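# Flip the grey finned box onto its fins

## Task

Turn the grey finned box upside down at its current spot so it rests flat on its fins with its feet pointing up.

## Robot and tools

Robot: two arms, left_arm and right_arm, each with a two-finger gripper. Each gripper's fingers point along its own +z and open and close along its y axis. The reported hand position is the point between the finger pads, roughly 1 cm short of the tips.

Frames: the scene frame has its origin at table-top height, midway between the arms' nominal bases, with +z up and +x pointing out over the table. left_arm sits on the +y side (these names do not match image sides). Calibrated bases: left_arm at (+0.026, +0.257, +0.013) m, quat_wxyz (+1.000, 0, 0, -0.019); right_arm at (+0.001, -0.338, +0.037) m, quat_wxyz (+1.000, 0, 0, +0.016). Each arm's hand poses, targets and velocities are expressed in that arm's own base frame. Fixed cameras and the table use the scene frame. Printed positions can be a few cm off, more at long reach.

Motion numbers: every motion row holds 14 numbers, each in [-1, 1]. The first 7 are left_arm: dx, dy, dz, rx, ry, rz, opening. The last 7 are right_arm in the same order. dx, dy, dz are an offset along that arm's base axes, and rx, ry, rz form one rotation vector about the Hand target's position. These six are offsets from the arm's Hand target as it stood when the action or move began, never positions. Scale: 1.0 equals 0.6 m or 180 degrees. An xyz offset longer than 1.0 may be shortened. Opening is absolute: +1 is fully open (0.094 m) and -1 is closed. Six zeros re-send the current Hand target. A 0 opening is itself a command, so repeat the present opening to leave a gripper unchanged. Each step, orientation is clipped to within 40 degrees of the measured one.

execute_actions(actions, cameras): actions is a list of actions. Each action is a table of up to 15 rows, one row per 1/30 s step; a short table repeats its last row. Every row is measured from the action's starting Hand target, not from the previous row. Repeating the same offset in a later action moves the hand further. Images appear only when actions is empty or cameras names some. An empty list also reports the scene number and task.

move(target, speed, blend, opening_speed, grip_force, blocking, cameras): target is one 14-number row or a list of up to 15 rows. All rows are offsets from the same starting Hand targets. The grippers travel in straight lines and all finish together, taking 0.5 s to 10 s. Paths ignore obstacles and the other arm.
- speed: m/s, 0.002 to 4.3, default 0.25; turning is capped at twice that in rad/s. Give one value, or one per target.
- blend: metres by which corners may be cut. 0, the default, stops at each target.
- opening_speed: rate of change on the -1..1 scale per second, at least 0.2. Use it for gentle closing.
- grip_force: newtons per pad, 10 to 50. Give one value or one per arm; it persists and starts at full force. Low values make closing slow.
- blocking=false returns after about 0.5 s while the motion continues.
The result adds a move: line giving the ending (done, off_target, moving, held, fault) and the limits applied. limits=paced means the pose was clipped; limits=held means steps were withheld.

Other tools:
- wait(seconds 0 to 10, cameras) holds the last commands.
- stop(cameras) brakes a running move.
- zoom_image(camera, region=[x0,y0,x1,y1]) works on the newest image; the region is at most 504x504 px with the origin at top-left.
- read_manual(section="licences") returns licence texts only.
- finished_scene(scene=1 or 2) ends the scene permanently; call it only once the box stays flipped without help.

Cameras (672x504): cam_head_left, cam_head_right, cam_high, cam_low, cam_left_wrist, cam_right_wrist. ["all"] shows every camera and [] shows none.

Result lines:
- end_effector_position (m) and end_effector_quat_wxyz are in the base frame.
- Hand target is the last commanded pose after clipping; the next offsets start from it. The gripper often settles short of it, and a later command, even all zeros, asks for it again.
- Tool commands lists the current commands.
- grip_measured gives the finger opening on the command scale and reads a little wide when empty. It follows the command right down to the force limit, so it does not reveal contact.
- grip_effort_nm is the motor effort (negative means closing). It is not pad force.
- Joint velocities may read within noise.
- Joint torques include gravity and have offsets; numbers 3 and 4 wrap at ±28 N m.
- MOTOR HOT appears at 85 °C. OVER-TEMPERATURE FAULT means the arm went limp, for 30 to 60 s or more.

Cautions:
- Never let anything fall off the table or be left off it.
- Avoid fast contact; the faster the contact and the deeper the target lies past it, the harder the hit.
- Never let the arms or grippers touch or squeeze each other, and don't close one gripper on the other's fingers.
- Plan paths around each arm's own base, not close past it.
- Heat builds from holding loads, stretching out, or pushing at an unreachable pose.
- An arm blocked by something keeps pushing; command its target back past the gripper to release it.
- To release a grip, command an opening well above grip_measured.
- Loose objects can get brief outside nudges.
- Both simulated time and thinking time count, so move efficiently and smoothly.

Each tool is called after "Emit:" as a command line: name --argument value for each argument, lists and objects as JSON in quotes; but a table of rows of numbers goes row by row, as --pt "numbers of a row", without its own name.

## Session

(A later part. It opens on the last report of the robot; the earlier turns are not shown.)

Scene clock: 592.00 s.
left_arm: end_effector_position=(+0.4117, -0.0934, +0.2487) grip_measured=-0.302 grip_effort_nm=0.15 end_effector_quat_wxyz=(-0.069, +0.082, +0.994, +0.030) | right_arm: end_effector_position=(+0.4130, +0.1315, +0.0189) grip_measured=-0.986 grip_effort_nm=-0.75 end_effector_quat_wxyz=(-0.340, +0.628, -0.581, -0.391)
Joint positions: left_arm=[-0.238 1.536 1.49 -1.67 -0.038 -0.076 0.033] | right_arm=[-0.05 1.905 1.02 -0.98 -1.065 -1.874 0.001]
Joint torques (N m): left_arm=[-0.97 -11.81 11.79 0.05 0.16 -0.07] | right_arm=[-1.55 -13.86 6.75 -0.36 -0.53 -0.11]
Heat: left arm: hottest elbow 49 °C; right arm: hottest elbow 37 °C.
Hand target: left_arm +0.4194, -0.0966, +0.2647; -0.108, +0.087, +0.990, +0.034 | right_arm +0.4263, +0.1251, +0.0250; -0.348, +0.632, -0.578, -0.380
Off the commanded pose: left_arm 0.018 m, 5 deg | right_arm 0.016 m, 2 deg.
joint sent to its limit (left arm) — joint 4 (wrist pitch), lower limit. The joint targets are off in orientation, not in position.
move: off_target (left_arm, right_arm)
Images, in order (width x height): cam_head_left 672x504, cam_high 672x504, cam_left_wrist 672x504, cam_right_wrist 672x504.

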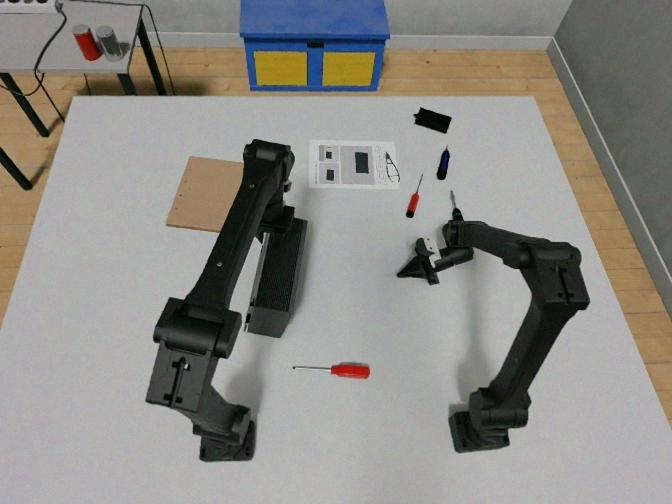

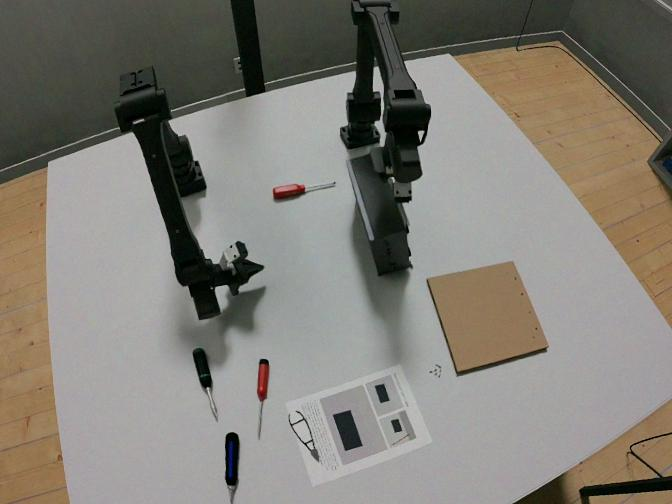

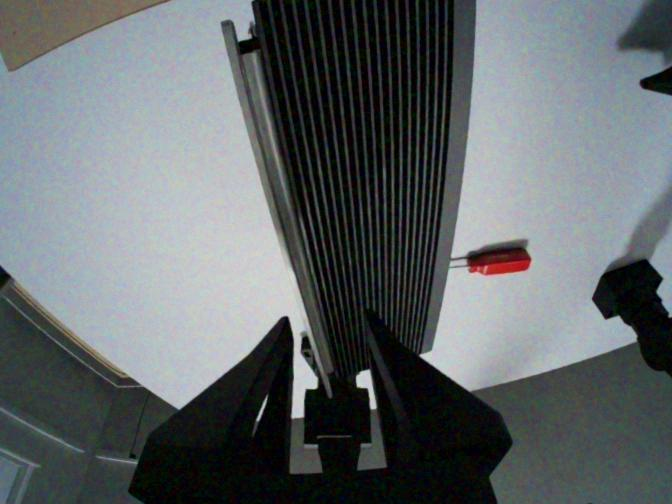

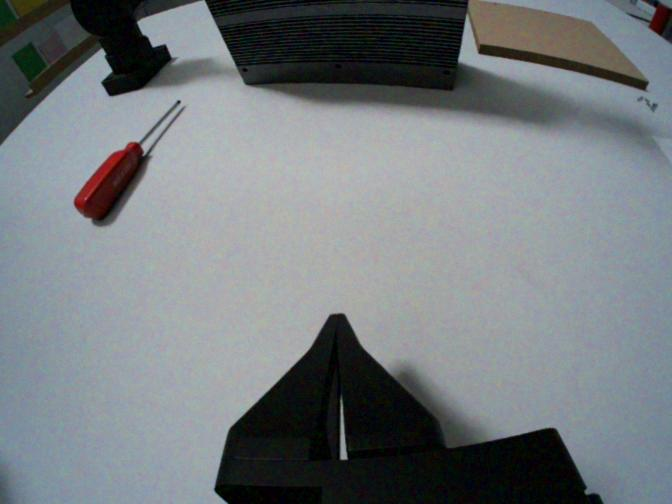

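Emit:
move --pt "0.0 0.0 0.06 0 0 0 -0.3 0 0 0 0 0 0 -1" --pt "0.0 0.27 0.07 0 0 0 -0.3 0 0 0 0 0 0 -1" --speed '[0.1,0.15]' --blend 0.01 --cameras '["cam_left_wrist","cam_right_wrist","cam_head_left","cam_high"]'

Scene clock: 601.30 s.
left_arm: end_effector_position=(+0.4129, +0.0634, +0.2900) grip_measured=-0.302 grip_effort_nm=0.15 end_effector_quat_wxyz=(-0.031, +0.088, +0.995, +0.048) | right_arm: end_effector_position=(+0.4130, +0.1315, +0.0189) grip_measured=-0.986 grip_effort_nm=-0.75 end_effector_quat_wxyz=(-0.340, +0.628, -0.581, -0.391)
Joint positions: left_arm=[0.109 1.457 1.515 -1.671 -0.107 0.282 0.033] | right_arm=[-0.05 1.905 1.02 -0.98 -1.065 -1.874 0.001]
Joint torques (N m): left_arm=[-0.73 -10.81 12.01 0.24 -0.1 -0.08] | right_arm=[-1.49 -13.04 6.68 -0.36 -0.53 -0.15]
Heat: left arm: hottest elbow 49 °C; right arm: hottest elbow 37 °C.
Hand target: left_arm +0.4195, +0.0654, +0.3066; -0.108, +0.087, +0.990, +0.034 | right_arm +0.4263, +0.1251, +0.0250; -0.348, +0.632, -0.578, -0.380
Off the commanded pose: left_arm 0.018 m, 9 deg | right_arm 0.016 m, 2 deg.
joint sent to its limit (left arm) — joint 4 (wrist pitch), lower limit. The joint targets are off in orientation, not in position.
move: off_target (left_arm, right_arm)
Images, in order (width x height): cam_head_left 672x504, cam_high 672x504, cam_left_wrist 672x504, cam_right_wrist 672x504.

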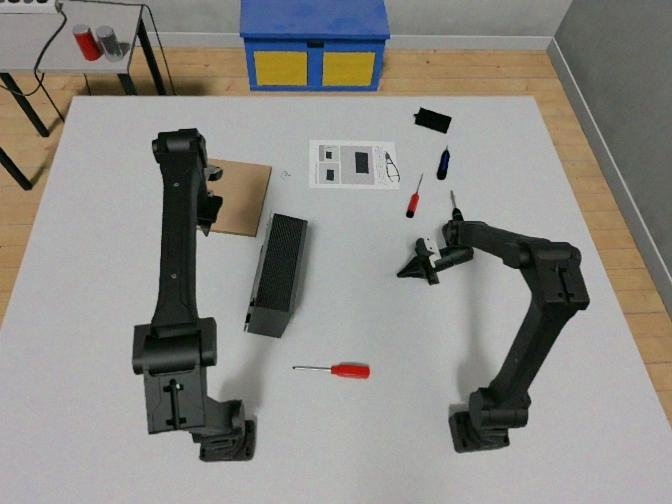

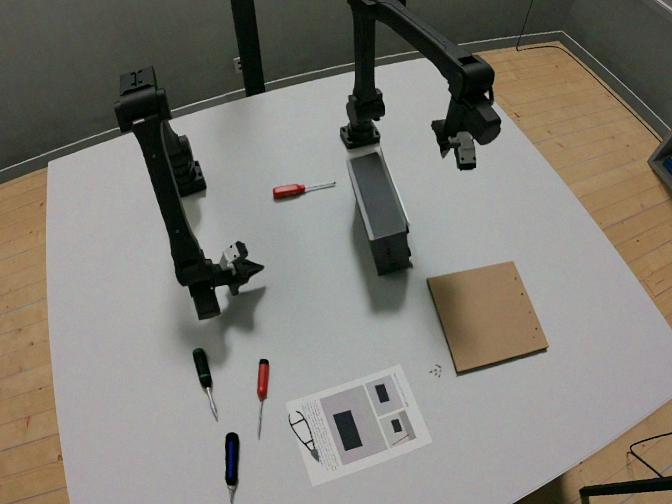

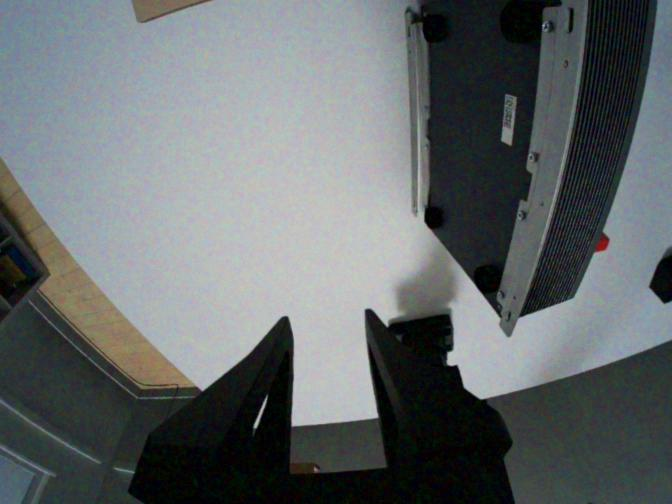

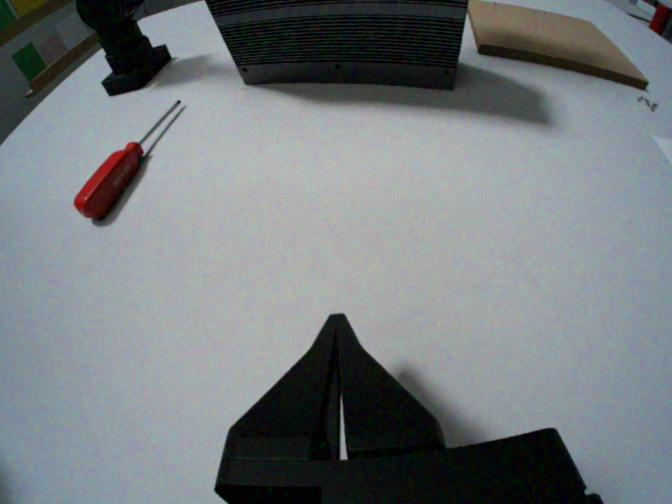

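Emit:
move --pt "0 0 0 0 0 0 -0.3 -0.044 0.025 0.325 -0.107 0.1624 -0.2378 -0.2" --pt "0 0 0 0 0 0 -0.3 -0.027 0.458 0.458 -0.2139 0.3248 -0.4755 -0.2" --speed '[0.2,0.2]' --blend 0.03 --cameras '["cam_right_wrist","cam_head_left","cam_high"]'

Scene clock: 677.80 s.
left_arm: end_effector_position=(+0.4129, +0.0634, +0.2900) grip_measured=-0.302 grip_effort_nm=0.15 end_effector_quat_wxyz=(-0.031, +0.088, +0.994, +0.049) | right_arm: end_effector_position=(+0.4057, +0.3896, +0.2869) grip_measured=-0.202 grip_effort_nm=0.07 end_effector_quat_wxyz=(-0.002, +0.074, +0.993, +0.096)
Joint positions: left_arm=[0.109 1.457 1.515 -1.671 -0.107 0.283 0.033] | right_arm=[0.724 1.729 1.826 -1.532 -0.136 0.882 0.038]
Joint torques (N m): left_arm=[-0.67 -10.7 11.99 0.21 -0.1 -0.06] | right_arm=[0.38 -13.92 11.7 0.32 0.07 0.07]
Heat: left arm: hottest elbow 53 °C; right arm: hottest elbow 38 °C.
Hand target: left_arm +0.4195, +0.0654, +0.3066; -0.108, +0.087, +0.990, +0.034 | right_arm +0.4101, +0.3999, +0.2999; +0.008, +0.074, +0.992, +0.104
Off the commanded pose: left_arm 0.018 m, 9 deg | right_arm 0.017 m, 1 deg.
joint sent to its limit (left arm) — joint 4 (wrist pitch), lower limit. The joint targets are off in orientation, not in position.
move: off_target (left_arm, right_arm)
Images, in order (width x height): cam_head_left 672x504, cam_high 672x504, cam_right_wrist 672x504.

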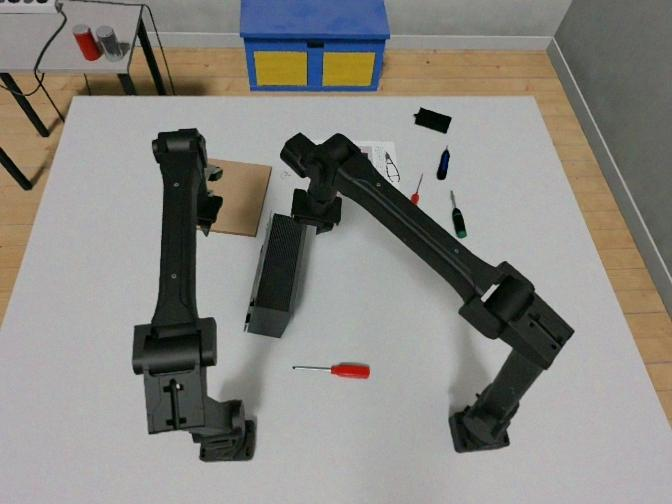

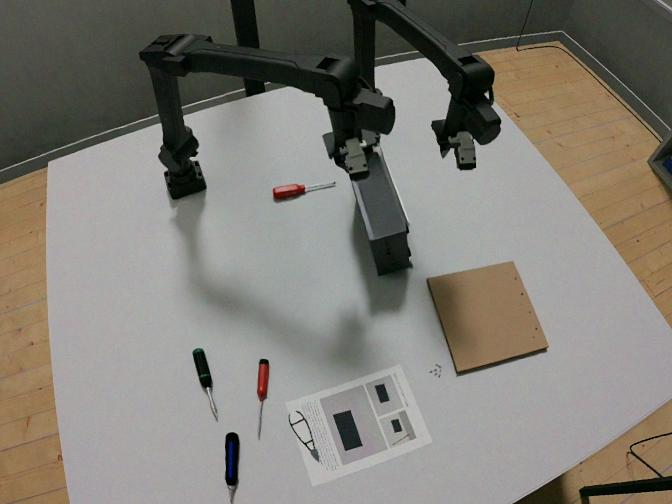

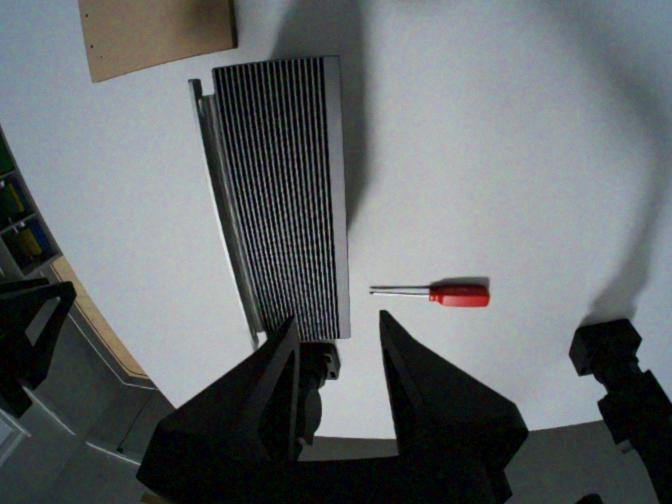

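Emit:
move --target '[0,0,0,0,0,0,-0.3, -0.002,0.175,-0.06,0,0,-0.006,-0.2]' --speed 0.12 --cameras '["cam_right_wrist","cam_left_wrist","cam_high"]'

Scene clock: 698.67 s.
left_arm: end_effector_position=(+0.4129, +0.0634, +0.2900) grip_measured=-0.302 grip_effort_nm=0.15 end_effector_quat_wxyz=(-0.031, +0.088, +0.994, +0.049) | right_arm: end_effector_position=(+0.4055, +0.4922, +0.2511) grip_measured=-0.202 grip_effort_nm=0.07 end_effector_quat_wxyz=(-0.002, +0.084, +0.992, +0.091)
Joint positions: left_arm=[0.109 1.457 1.515 -1.671 -0.107 0.283 0.033] | right_arm=[0.852 1.94 2.035 -1.522 -0.111 1.029 0.038]
Joint torques (N m): left_arm=[-0.73 -10.75 11.99 0.2 -0.1 -0.07] | right_arm=[0.38 -17.44 11.41 0.75 0.14 0.03]
Heat: left arm: hottest elbow 54 °C; right arm: hottest elbow 40 °C.
Hand target: left_arm +0.4195, +0.0654, +0.3066; -0.108, +0.087, +0.990, +0.034 | right_arm +0.4088, +0.5050, +0.2640; +0.009, +0.083, +0.991, +0.104
Off the commanded pose: left_arm 0.018 m, 9 deg | right_arm 0.018 m, 2 deg.
joint sent to its limit (left arm) — joint 4 (wrist pitch), lower limit. The joint targets are off in orientation, not in position.
move: off_target (left_arm, right_arm)
Images, in order (width x height): cam_high 672x504, cam_left_wrist 672x504, cam_right_wrist 672x504.

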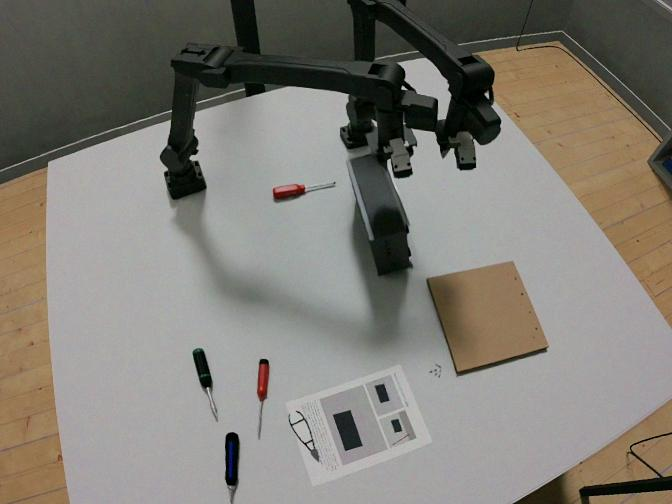

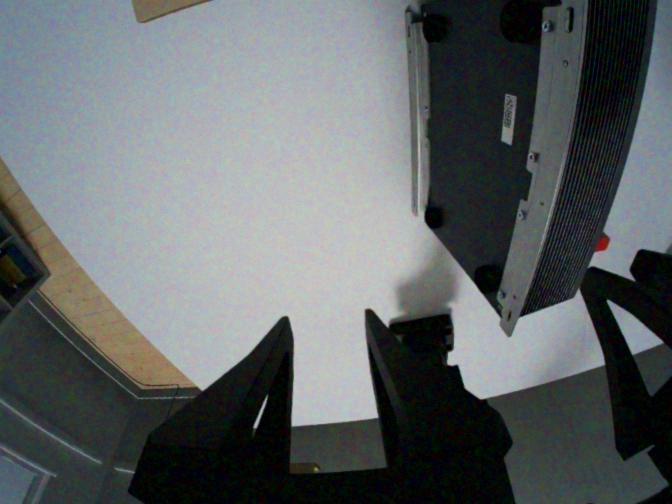

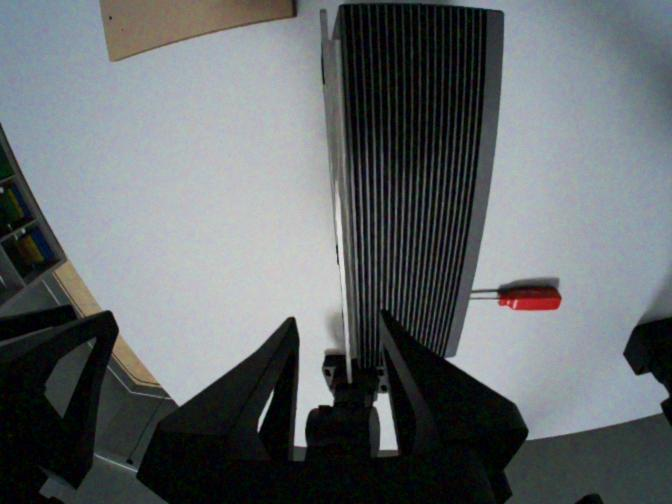

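Emit:
move --target '[0,0,0,0,0,0,-0.3, 0,0.007,-0.08,0,0,0,-0.2]' --speed 0.06 --cameras '["cam_right_wrist"]'

Emit:
zoom_image --camera "cam_right_wrist" --region '[250, 220, 430, 400]'

Scene clock: 712.53 s.
left_arm: end_effector_position=(+0.4129, +0.0634, +0.2900) grip_measured=-0.302 grip_effort_nm=0.15 end_effector_quat_wxyz=(-0.031, +0.088, +0.994, +0.049) | right_arm: end_effector_position=(+0.4124, +0.4998, +0.2217) grip_measured=-0.202 grip_effort_nm=0.07 end_effector_quat_wxyz=(+0.008, +0.085, +0.991, +0.103)
Joint positions: left_arm=[0.109 1.457 1.515 -1.671 -0.107 0.283 0.033] | right_arm=[0.852 1.942 1.957 -1.409 -0.11 1.033 0.038]
Joint torques (N m): left_arm=[-0.73 -10.46 12 0.23 -0.09 -0.07] | right_arm=[0.67 -17.14 8.18 1.18 0.11 0.07]
Heat: left arm: hottest elbow 54 °C; right arm: hottest elbow 41 °C.
Hand target: left_arm +0.4195, +0.0654, +0.3066; -0.108, +0.087, +0.990, +0.034 | right_arm +0.4088, +0.5092, +0.2158; +0.009, +0.083, +0.991, +0.104
Off the commanded pose: left_arm 0.018 m, 9 deg | right_arm 0.012 m, 0 deg.
joint sent to its limit (left arm) — joint 4 (wrist pitch), lower limit. The joint targets are off in orientation, not in position.
move: off_target (left_arm, right_arm)
Images, in order (width x height): cam_right_wrist 672x504.

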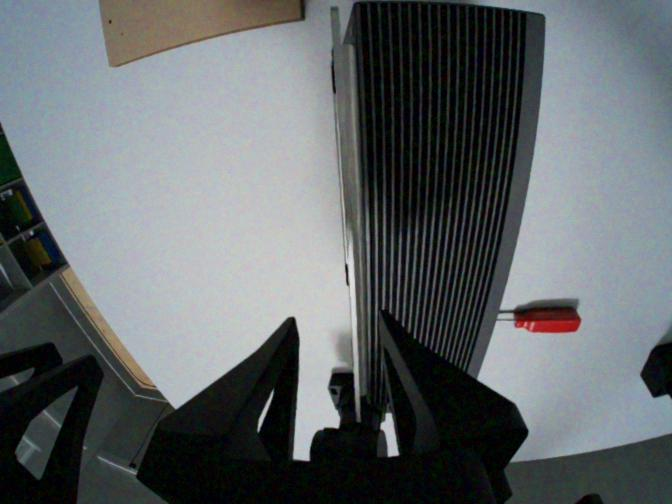

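Scaled by 2.800 from the camera's 672x504 image, which has a finer 960x720 frame.

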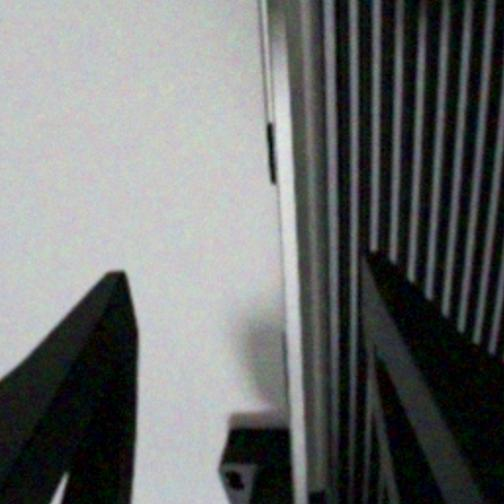

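Emit:
move --target '[0,0,0,0,0,0,-0.3, 0,0.0,-0.05,0,0,0,-0.2]' --speed 0.05 --cameras '["cam_right_wrist"]'

Emit:
zoom_image --camera "cam_right_wrist" --region '[250, 220, 430, 400]'

Scene clock: 721.97 s.
left_arm: end_effector_position=(+0.4129, +0.0634, +0.2900) grip_measured=-0.302 grip_effort_nm=0.15 end_effector_quat_wxyz=(-0.031, +0.088, +0.994, +0.049) | right_arm: end_effector_position=(+0.4116, +0.4988, +0.1975) grip_measured=-0.202 grip_effort_nm=0.07 end_effector_quat_wxyz=(+0.007, +0.085, +0.991, +0.102)
Joint positions: left_arm=[0.109 1.457 1.515 -1.671 -0.107 0.283 0.033] | right_arm=[0.852 1.942 1.894 -1.35 -0.11 1.033 0.038]
Joint torques (N m): left_arm=[-0.56 -10.64 11.95 0.24 -0.1 -0.07] | right_arm=[-0.62 -18.61 8.39 0.8 0.03 -0.06]
Heat: left arm: hottest elbow 54 °C; right arm: hottest elbow 42 °C.
Hand target: left_arm +0.4195, +0.0654, +0.3066; -0.108, +0.087, +0.990, +0.034 | right_arm +0.4123, +0.4996, +0.2007; +0.008, +0.085, +0.991, +0.103 (not the last commanded pose)
Off the commanded pose: left_arm 0.018 m, 9 deg | right_arm 0.016 m, 0 deg.
joint sent to its limit (left arm) — joint 4 (wrist pitch), lower limit. The joint targets are off in orientation, not in position.
move: held (right_arm; a check stopped the path), off_target (left_arm); limits=held
pose unreachable (right arm): on one or more control steps of this call, first in action 0 (counted from 0), this arm could not follow its commanded pose, so it was not sent that pose on those steps. It may still have moved: this result reports where it is.
cause: moving toward the commanded pose would bring a part of the arm too close to another arm (this arm's wrist (the part past joint 4) and the left arm's gripper housing, along the way the arms are being sent, or toward where that arm still pushes).
Images, in order (width x height): cam_right_wrist 672x504.

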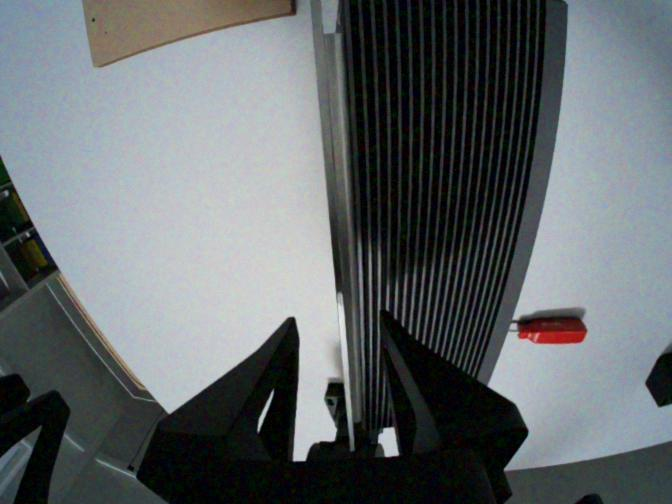

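Scaled by 2.800 from the camera's 672x504 image, which has a finer 960x720 frame.

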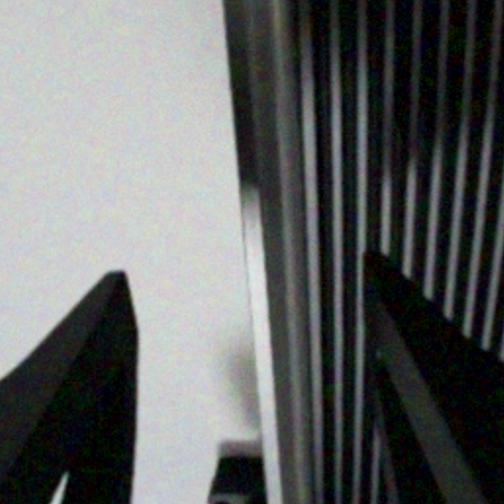

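Emit:
move --target '[-0.083,0.35,0,0,0,0,-0.3, 0,0,0,0,0,0,-0.2]' --speed 0.15

Emit:
move --target '[0,0,0,0,0,0,-0.3, 0,0.002,-0.035,0,0,0,-0.2]' --speed 0.05 --cameras '["cam_right_wrist","cam_high","cam_left_wrist"]'

Emit:
zoom_image --camera "cam_right_wrist" --region '[250, 220, 430, 400]'

Scene clock: 734.60 s.
left_arm: end_effector_position=(+0.3608, +0.2681, +0.2986) grip_measured=-0.302 grip_effort_nm=0.15 end_effector_quat_wxyz=(-0.063, +0.088, +0.992, +0.068) | right_arm: end_effector_position=(+0.4116, +0.4988, +0.1975) grip_measured=-0.202 grip_effort_nm=0.07 end_effector_quat_wxyz=(+0.007, +0.085, +0.991, +0.102)
Joint positions: left_arm=[0.569 1.524 1.607 -1.671 -0.185 0.744 0.033] | right_arm=[0.852 1.942 1.894 -1.35 -0.11 1.033 0.038]
Joint torques (N m): left_arm=[-0.56 -9.88 12.33 0.24 -0.12 -0.11] | right_arm=[-0.67 -18.67 8.42 0.87 -0.03 -0.05]
Heat: left arm: hottest elbow 54 °C; right arm: hottest elbow 41 °C.
Hand target: left_arm +0.3697, +0.2754, +0.3067; -0.108, +0.087, +0.990, +0.034 | right_arm +0.4123, +0.4996, +0.2007; +0.008, +0.085, +0.991, +0.103
Off the commanded pose: left_arm 0.014 m, 6 deg | right_arm 0.003 m, 0 deg.
joint sent to its limit (left arm) — joint 4 (wrist pitch), lower limit. The joint targets are off in orientation, not in position.
move: off_target (left_arm)

Scene clock: 735.57 s.
left_arm: end_effector_position=(+0.3608, +0.2681, +0.2986) grip_measured=-0.302 grip_effort_nm=0.15 end_effector_quat_wxyz=(-0.063, +0.088, +0.992, +0.068) | right_arm: end_effector_position=(+0.4102, +0.4973, +0.1822) grip_measured=-0.202 grip_effort_nm=0.07 end_effector_quat_wxyz=(+0.005, +0.085, +0.991, +0.100)
Joint positions: left_arm=[0.569 1.524 1.607 -1.671 -0.185 0.745 0.033] | right_arm=[0.852 1.942 1.855 -1.315 -0.11 1.033 0.038]
Joint torques (N m): left_arm=[-0.62 -9.82 12.31 0.25 -0.11 -0.08] | right_arm=[-0.44 -18.14 8.23 1.29 -0.01 -0.06]
Heat: left arm: hottest elbow 54 °C; right arm: hottest elbow 41 °C.
Hand target: left_arm +0.3697, +0.2754, +0.3067; -0.108, +0.087, +0.990, +0.034 | right_arm +0.4122, +0.5008, +0.1796; +0.008, +0.085, +0.991, +0.103
Off the commanded pose: left_arm 0.014 m, 6 deg | right_arm 0.005 m, 0 deg.
joint sent to its limit (left arm) — joint 4 (wrist pitch), lower limit. The joint targets are off in orientation, not in position.
move: off_target (left_arm)
Images, in order (width x height): cam_high 672x504, cam_left_wrist 672x504, cam_right_wrist 672x504.

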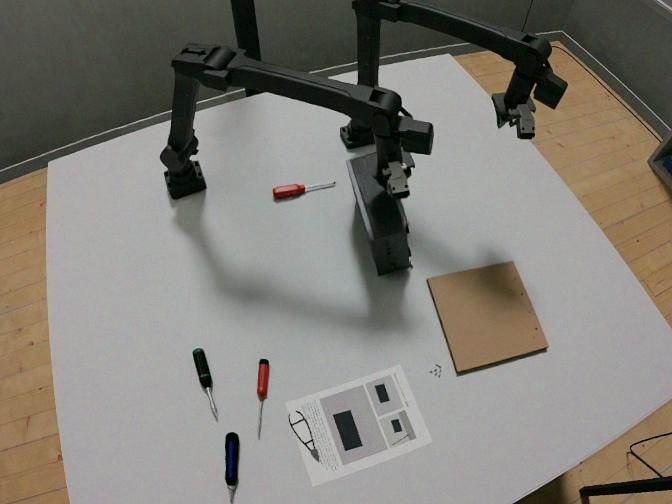

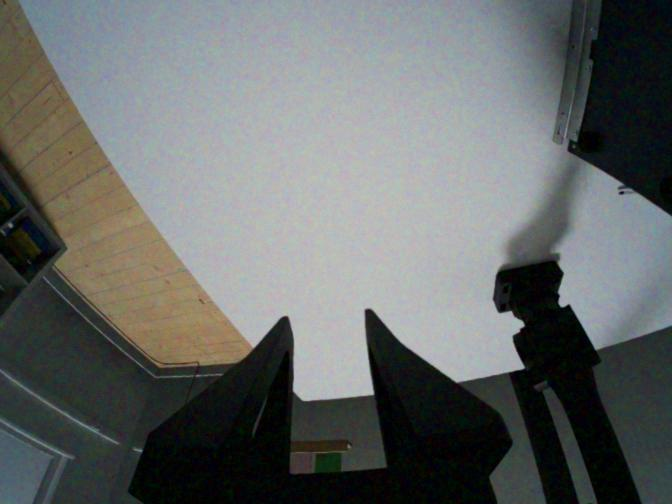

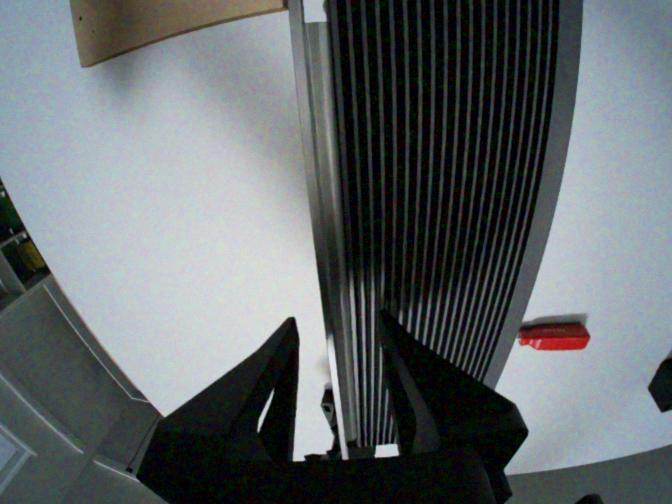

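Scaled by 2.800 from the camera's 672x504 image, which has a finer 960x720 frame.

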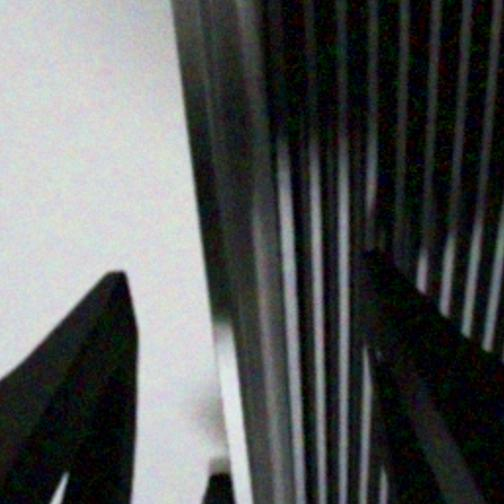

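Emit:
move --target '[0,0,0,0,0,0,-0.3, 0,0.0015,-0.009,0,0,0,-0.2]' --speed 0.03

Emit:
move --target '[0,0,0,0,0,0,-0.3, 0,0,0,0,0,0,-1]' --opening_speed 0.3 --cameras '["cam_right_wrist","cam_high"]'

Emit:
zoom_image --camera "cam_right_wrist" --region '[250, 220, 430, 400]'

Scene clock: 745.27 s.
left_arm: end_effector_position=(+0.3608, +0.2681, +0.2986) grip_measured=-0.302 grip_effort_nm=0.15 end_effector_quat_wxyz=(-0.063, +0.088, +0.992, +0.068) | right_arm: end_effector_position=(+0.4106, +0.4977, +0.1790) grip_measured=-0.202 grip_effort_nm=0.07 end_effector_quat_wxyz=(+0.006, +0.085, +0.991, +0.102)
Joint positions: left_arm=[0.569 1.524 1.607 -1.671 -0.185 0.745 0.033] | right_arm=[0.852 1.942 1.846 -1.303 -0.11 1.033 0.038]
Joint torques (N m): left_arm=[-0.56 -10.05 12.36 0.21 -0.11 -0.08] | right_arm=[-0.21 -17.73 8.17 1.5 -0.01 -0.05]
Heat: left arm: hottest elbow 52 °C; right arm: hottest elbow 41 °C.
Hand target: left_arm +0.3697, +0.2754, +0.3067; -0.108, +0.087, +0.990, +0.034 | right_arm +0.4122, +0.5016, +0.1742; +0.008, +0.085, +0.991, +0.103
Off the commanded pose: left_arm 0.014 m, 6 deg | right_arm 0.006 m, 0 deg.
joint sent to its limit (left arm) — joint 4 (wrist pitch), lower limit. The joint targets are off in orientation, not in position.
move: off_target (left_arm)

Scene clock: 748.13 s.
left_arm: end_effector_position=(+0.3608, +0.2681, +0.2986) grip_measured=-0.302 grip_effort_nm=0.15 end_effector_quat_wxyz=(-0.063, +0.088, +0.992, +0.068) | right_arm: end_effector_position=(+0.4107, +0.4978, +0.1791) grip_measured=-0.812 grip_effort_nm=-1.03 end_effector_quat_wxyz=(+0.006, +0.089, +0.991, +0.102)
Joint positions: left_arm=[0.569 1.524 1.607 -1.671 -0.185 0.745 0.033] | right_arm=[0.852 1.942 1.846 -1.302 -0.11 1.04 0.009]
Joint torques (N m): left_arm=[-0.56 -9.88 12.33 0.21 -0.11 -0.07] | right_arm=[-0.56 -17.9 8.14 1.25 -0.02 -0.14]
Heat: left arm: hottest elbow 52 °C; right arm: hottest elbow 41 °C.
Hand target: left_arm +0.3697, +0.2754, +0.3067; -0.108, +0.087, +0.990, +0.034 | right_arm +0.4122, +0.5017, +0.1742; +0.008, +0.085, +0.991, +0.103
Off the commanded pose: left_arm 0.014 m, 6 deg | right_arm 0.006 m, 0 deg.
joint sent to its limit (left arm) — joint 4 (wrist pitch), lower limit. The joint targets are off in orientation, not in position.
move: off_target (left_arm)
Images, in order (width x height): cam_high 672x504, cam_right_wrist 672x504.

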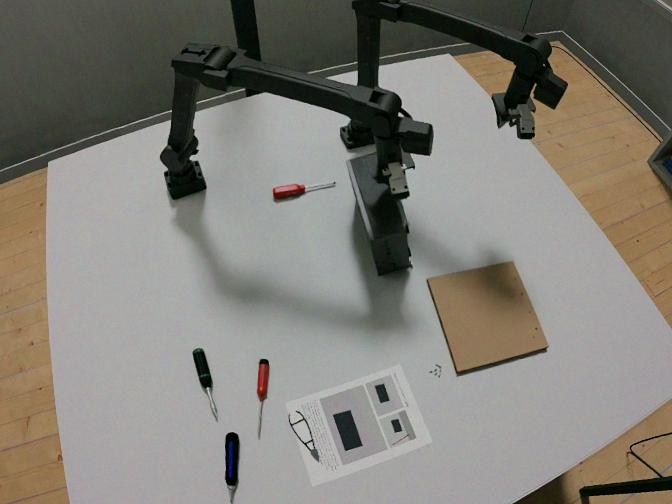

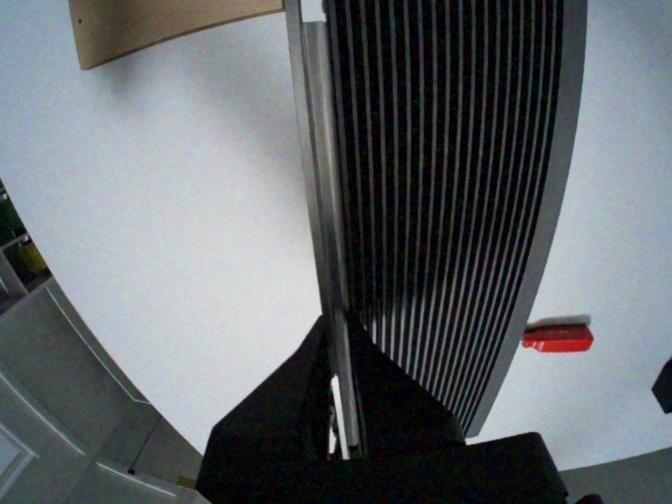

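Scaled by 2.800 from the camera's 672x504 image, which has a finer 960x720 frame.

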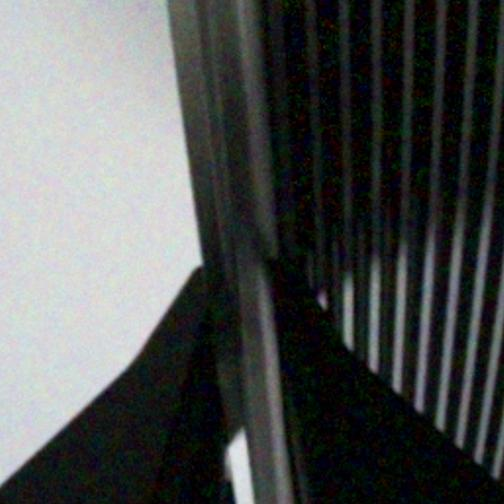

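Emit:
move --pt "0 0 0 0 0 0 -0.3 -0.0129 -0.0817 0.02 0.0713 -0.0113 0 -1" --pt "0 0 0 0 0 0 -0.3 -0.0258 -0.1637 0.022 0.1427 -0.0225 0 -1" --pt "0 0 0 0 0 0 -0.3 -0.0382 -0.2419 0.01 0.214 -0.0338 0 -1" --speed 0.06 --blend 0.01 --cameras '["cam_right_wrist","cam_high","cam_low"]'

Scene clock: 775.47 s.
left_arm: end_effector_position=(+0.3608, +0.2681, +0.2986) grip_measured=-0.302 grip_effort_nm=0.15 end_effector_quat_wxyz=(-0.063, +0.088, +0.992, +0.068) | right_arm: end_effector_position=(+0.3781, +0.3421, +0.1524) grip_measured=-0.865 grip_effort_nm=-1.03 end_effector_quat_wxyz=(+0.009, +0.090, +0.913, +0.398)
Joint positions: left_arm=[0.569 1.524 1.607 -1.671 -0.185 0.745 0.033] | right_arm=[0.538 1.454 0.96 -0.496 -0.615 0.925 0.006]
Joint torques (N m): left_arm=[-0.56 -9.93 12.31 0.27 -0.11 -0.07] | right_arm=[-0.03 -11.58 9.83 3.38 -1.16 0.08]
Heat: left arm: hottest elbow 50 °C; right arm: hottest elbow 43 °C.
Hand target: left_arm +0.3697, +0.2754, +0.3067; -0.108, +0.087, +0.990, +0.034 | right_arm +0.3893, +0.3565, +0.1800; +0.031, +0.077, +0.900, +0.429
Off the commanded pose: left_arm 0.014 m, 6 deg | right_arm 0.033 m, 5 deg.
joint sent to its limit (left arm) — joint 4 (wrist pitch), lower limit. The joint targets are off in orientation, not in position.
move: off_target (left_arm, right_arm)
Images, in order (width x height): cam_high 672x504, cam_low 672x504, cam_right_wrist 672x504.

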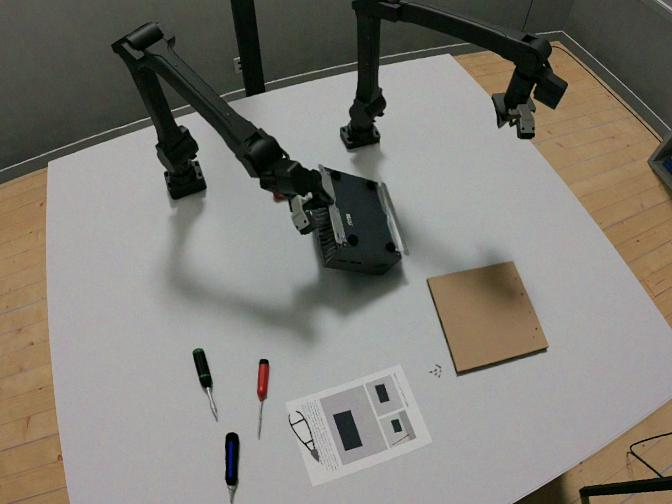

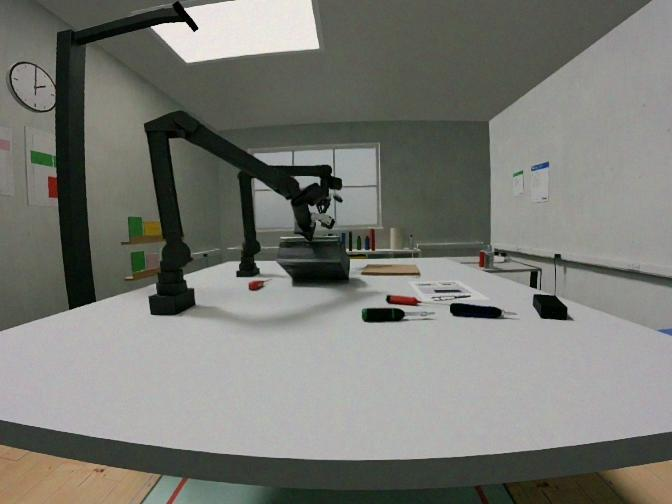

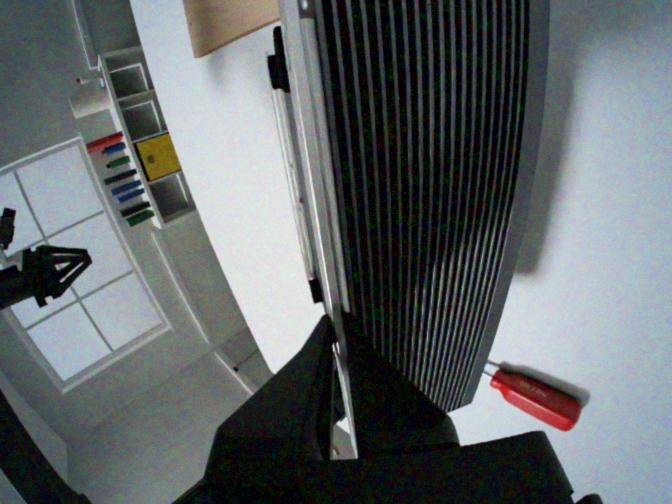

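Emit:
move --pt "0 0 0 0 0 0 -0.3 -0.0111 -0.0705 -0.042 0.0713 -0.0113 0 -1" --pt "0 0 0 0 0 0 -0.3 -0.0205 -0.1296 -0.1135 0.1427 -0.0225 0 -1" --speed '[0.05,0.03]' --blend 0.01 --cameras '["cam_right_wrist","cam_low"]'

Scene clock: 795.43 s.
left_arm: end_effector_position=(+0.3608, +0.2681, +0.2986) grip_measured=-0.302 grip_effort_nm=0.15 end_effector_quat_wxyz=(-0.063, +0.088, +0.992, +0.068) | right_arm: end_effector_position=(+0.3621, +0.2711, +0.0803) grip_measured=-0.865 grip_effort_nm=-1.04 end_effector_quat_wxyz=(+0.030, +0.079, +0.799, +0.595)
Joint positions: left_arm=[0.569 1.524 1.607 -1.671 -0.185 0.745 0.033] | right_arm=[0.307 1.614 0.554 0.458 -1.034 1.086 0.006]
Joint torques (N m): left_arm=[-0.56 -9.88 12.3 0.21 -0.12 -0.07] | right_arm=[-0.5 -11.99 7.16 3.59 -1.45 0.53]
Heat: left arm: hottest elbow 50 °C; right arm: hottest elbow 44 °C.
Hand target: left_arm +0.3697, +0.2754, +0.3067; -0.108, +0.087, +0.990, +0.034 | right_arm +0.3771, +0.2788, +0.1121; +0.044, +0.067, +0.780, +0.620
Off the commanded pose: left_arm 0.014 m, 6 deg | right_arm 0.036 m, 4 deg.
joint sent to its limit (left arm) — joint 4 (wrist pitch), lower limit. The joint targets are off in orientation, not in position.
move: off_target (left_arm, right_arm)
Images, in order (width x height): cam_low 672x504, cam_right_wrist 672x504.

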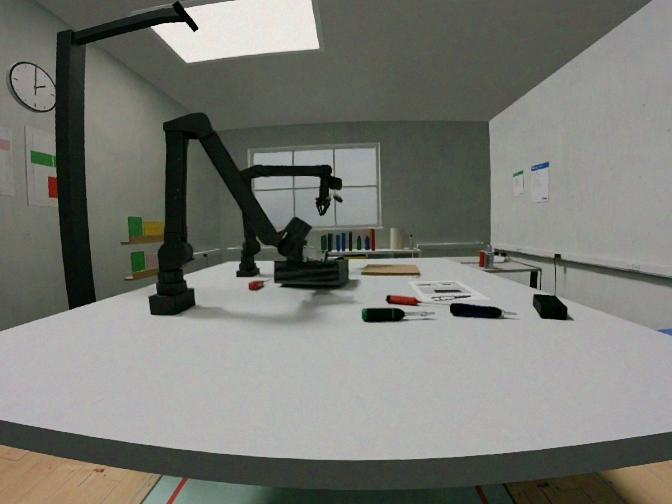

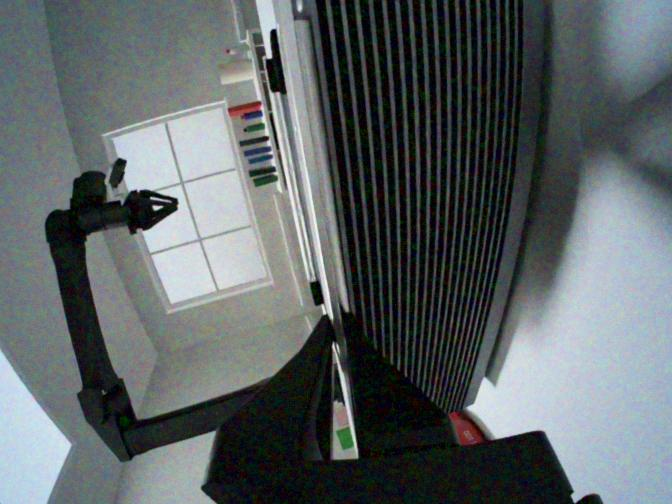

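Emit:
move --target '[0,0,0,0,0,0,-0.3, 0.0,-0.02,-0.095,0.05,-0.008,0,-1]' --speed 0.025 --cameras '["cam_right_wrist","cam_low"]'

Scene clock: 807.17 s.
left_arm: end_effector_position=(+0.3608, +0.2681, +0.2986) grip_measured=-0.302 grip_effort_nm=0.15 end_effector_quat_wxyz=(-0.063, +0.088, +0.992, +0.068) | right_arm: end_effector_position=(+0.3624, +0.2664, +0.0609) grip_measured=-0.868 grip_effort_nm=-1.04 end_effector_quat_wxyz=(+0.042, +0.053, +0.729, +0.681)
Joint positions: left_arm=[0.569 1.524 1.607 -1.671 -0.185 0.745 0.033] | right_arm=[0.273 1.922 0.517 1.231 -1.158 1.422 0.006]
Joint torques (N m): left_arm=[-0.56 -9.99 12.33 0.24 -0.11 -0.07] | right_arm=[-1.14 -8.18 4.55 1.98 0.57 -0.04]
Heat: left arm: hottest elbow 50 °C; right arm: hottest elbow 42 °C.
Hand target: left_arm +0.3697, +0.2754, +0.3067; -0.108, +0.087, +0.990, +0.034 | right_arm +0.3771, +0.2667, +0.0550; +0.049, +0.063, +0.729, +0.680
Off the commanded pose: left_arm 0.014 m, 6 deg | right_arm 0.016 m, 1 deg.
joint sent to its limit (left arm) — joint 4 (wrist pitch), lower limit. The joint targets are off in orientation, not in position.
move: off_target (left_arm, right_arm)
Images, in order (width x height): cam_low 672x504, cam_right_wrist 672x504.

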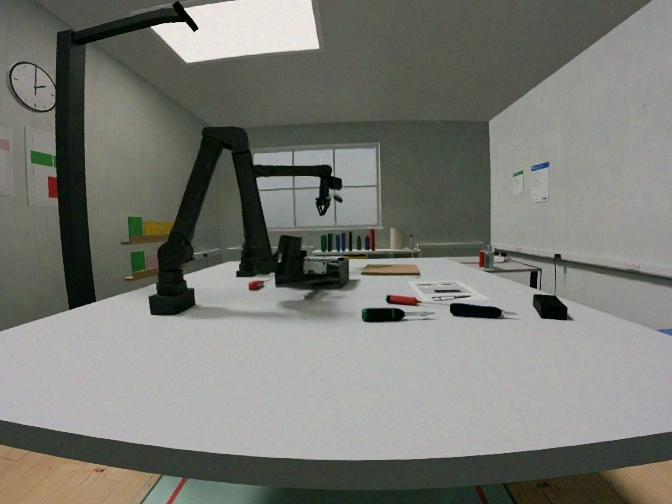

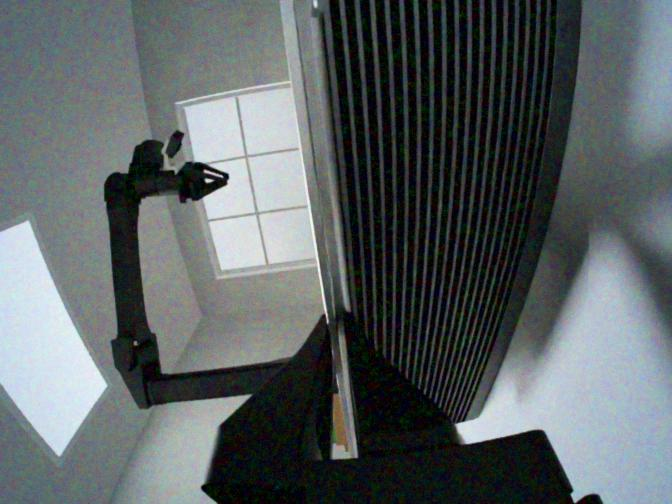

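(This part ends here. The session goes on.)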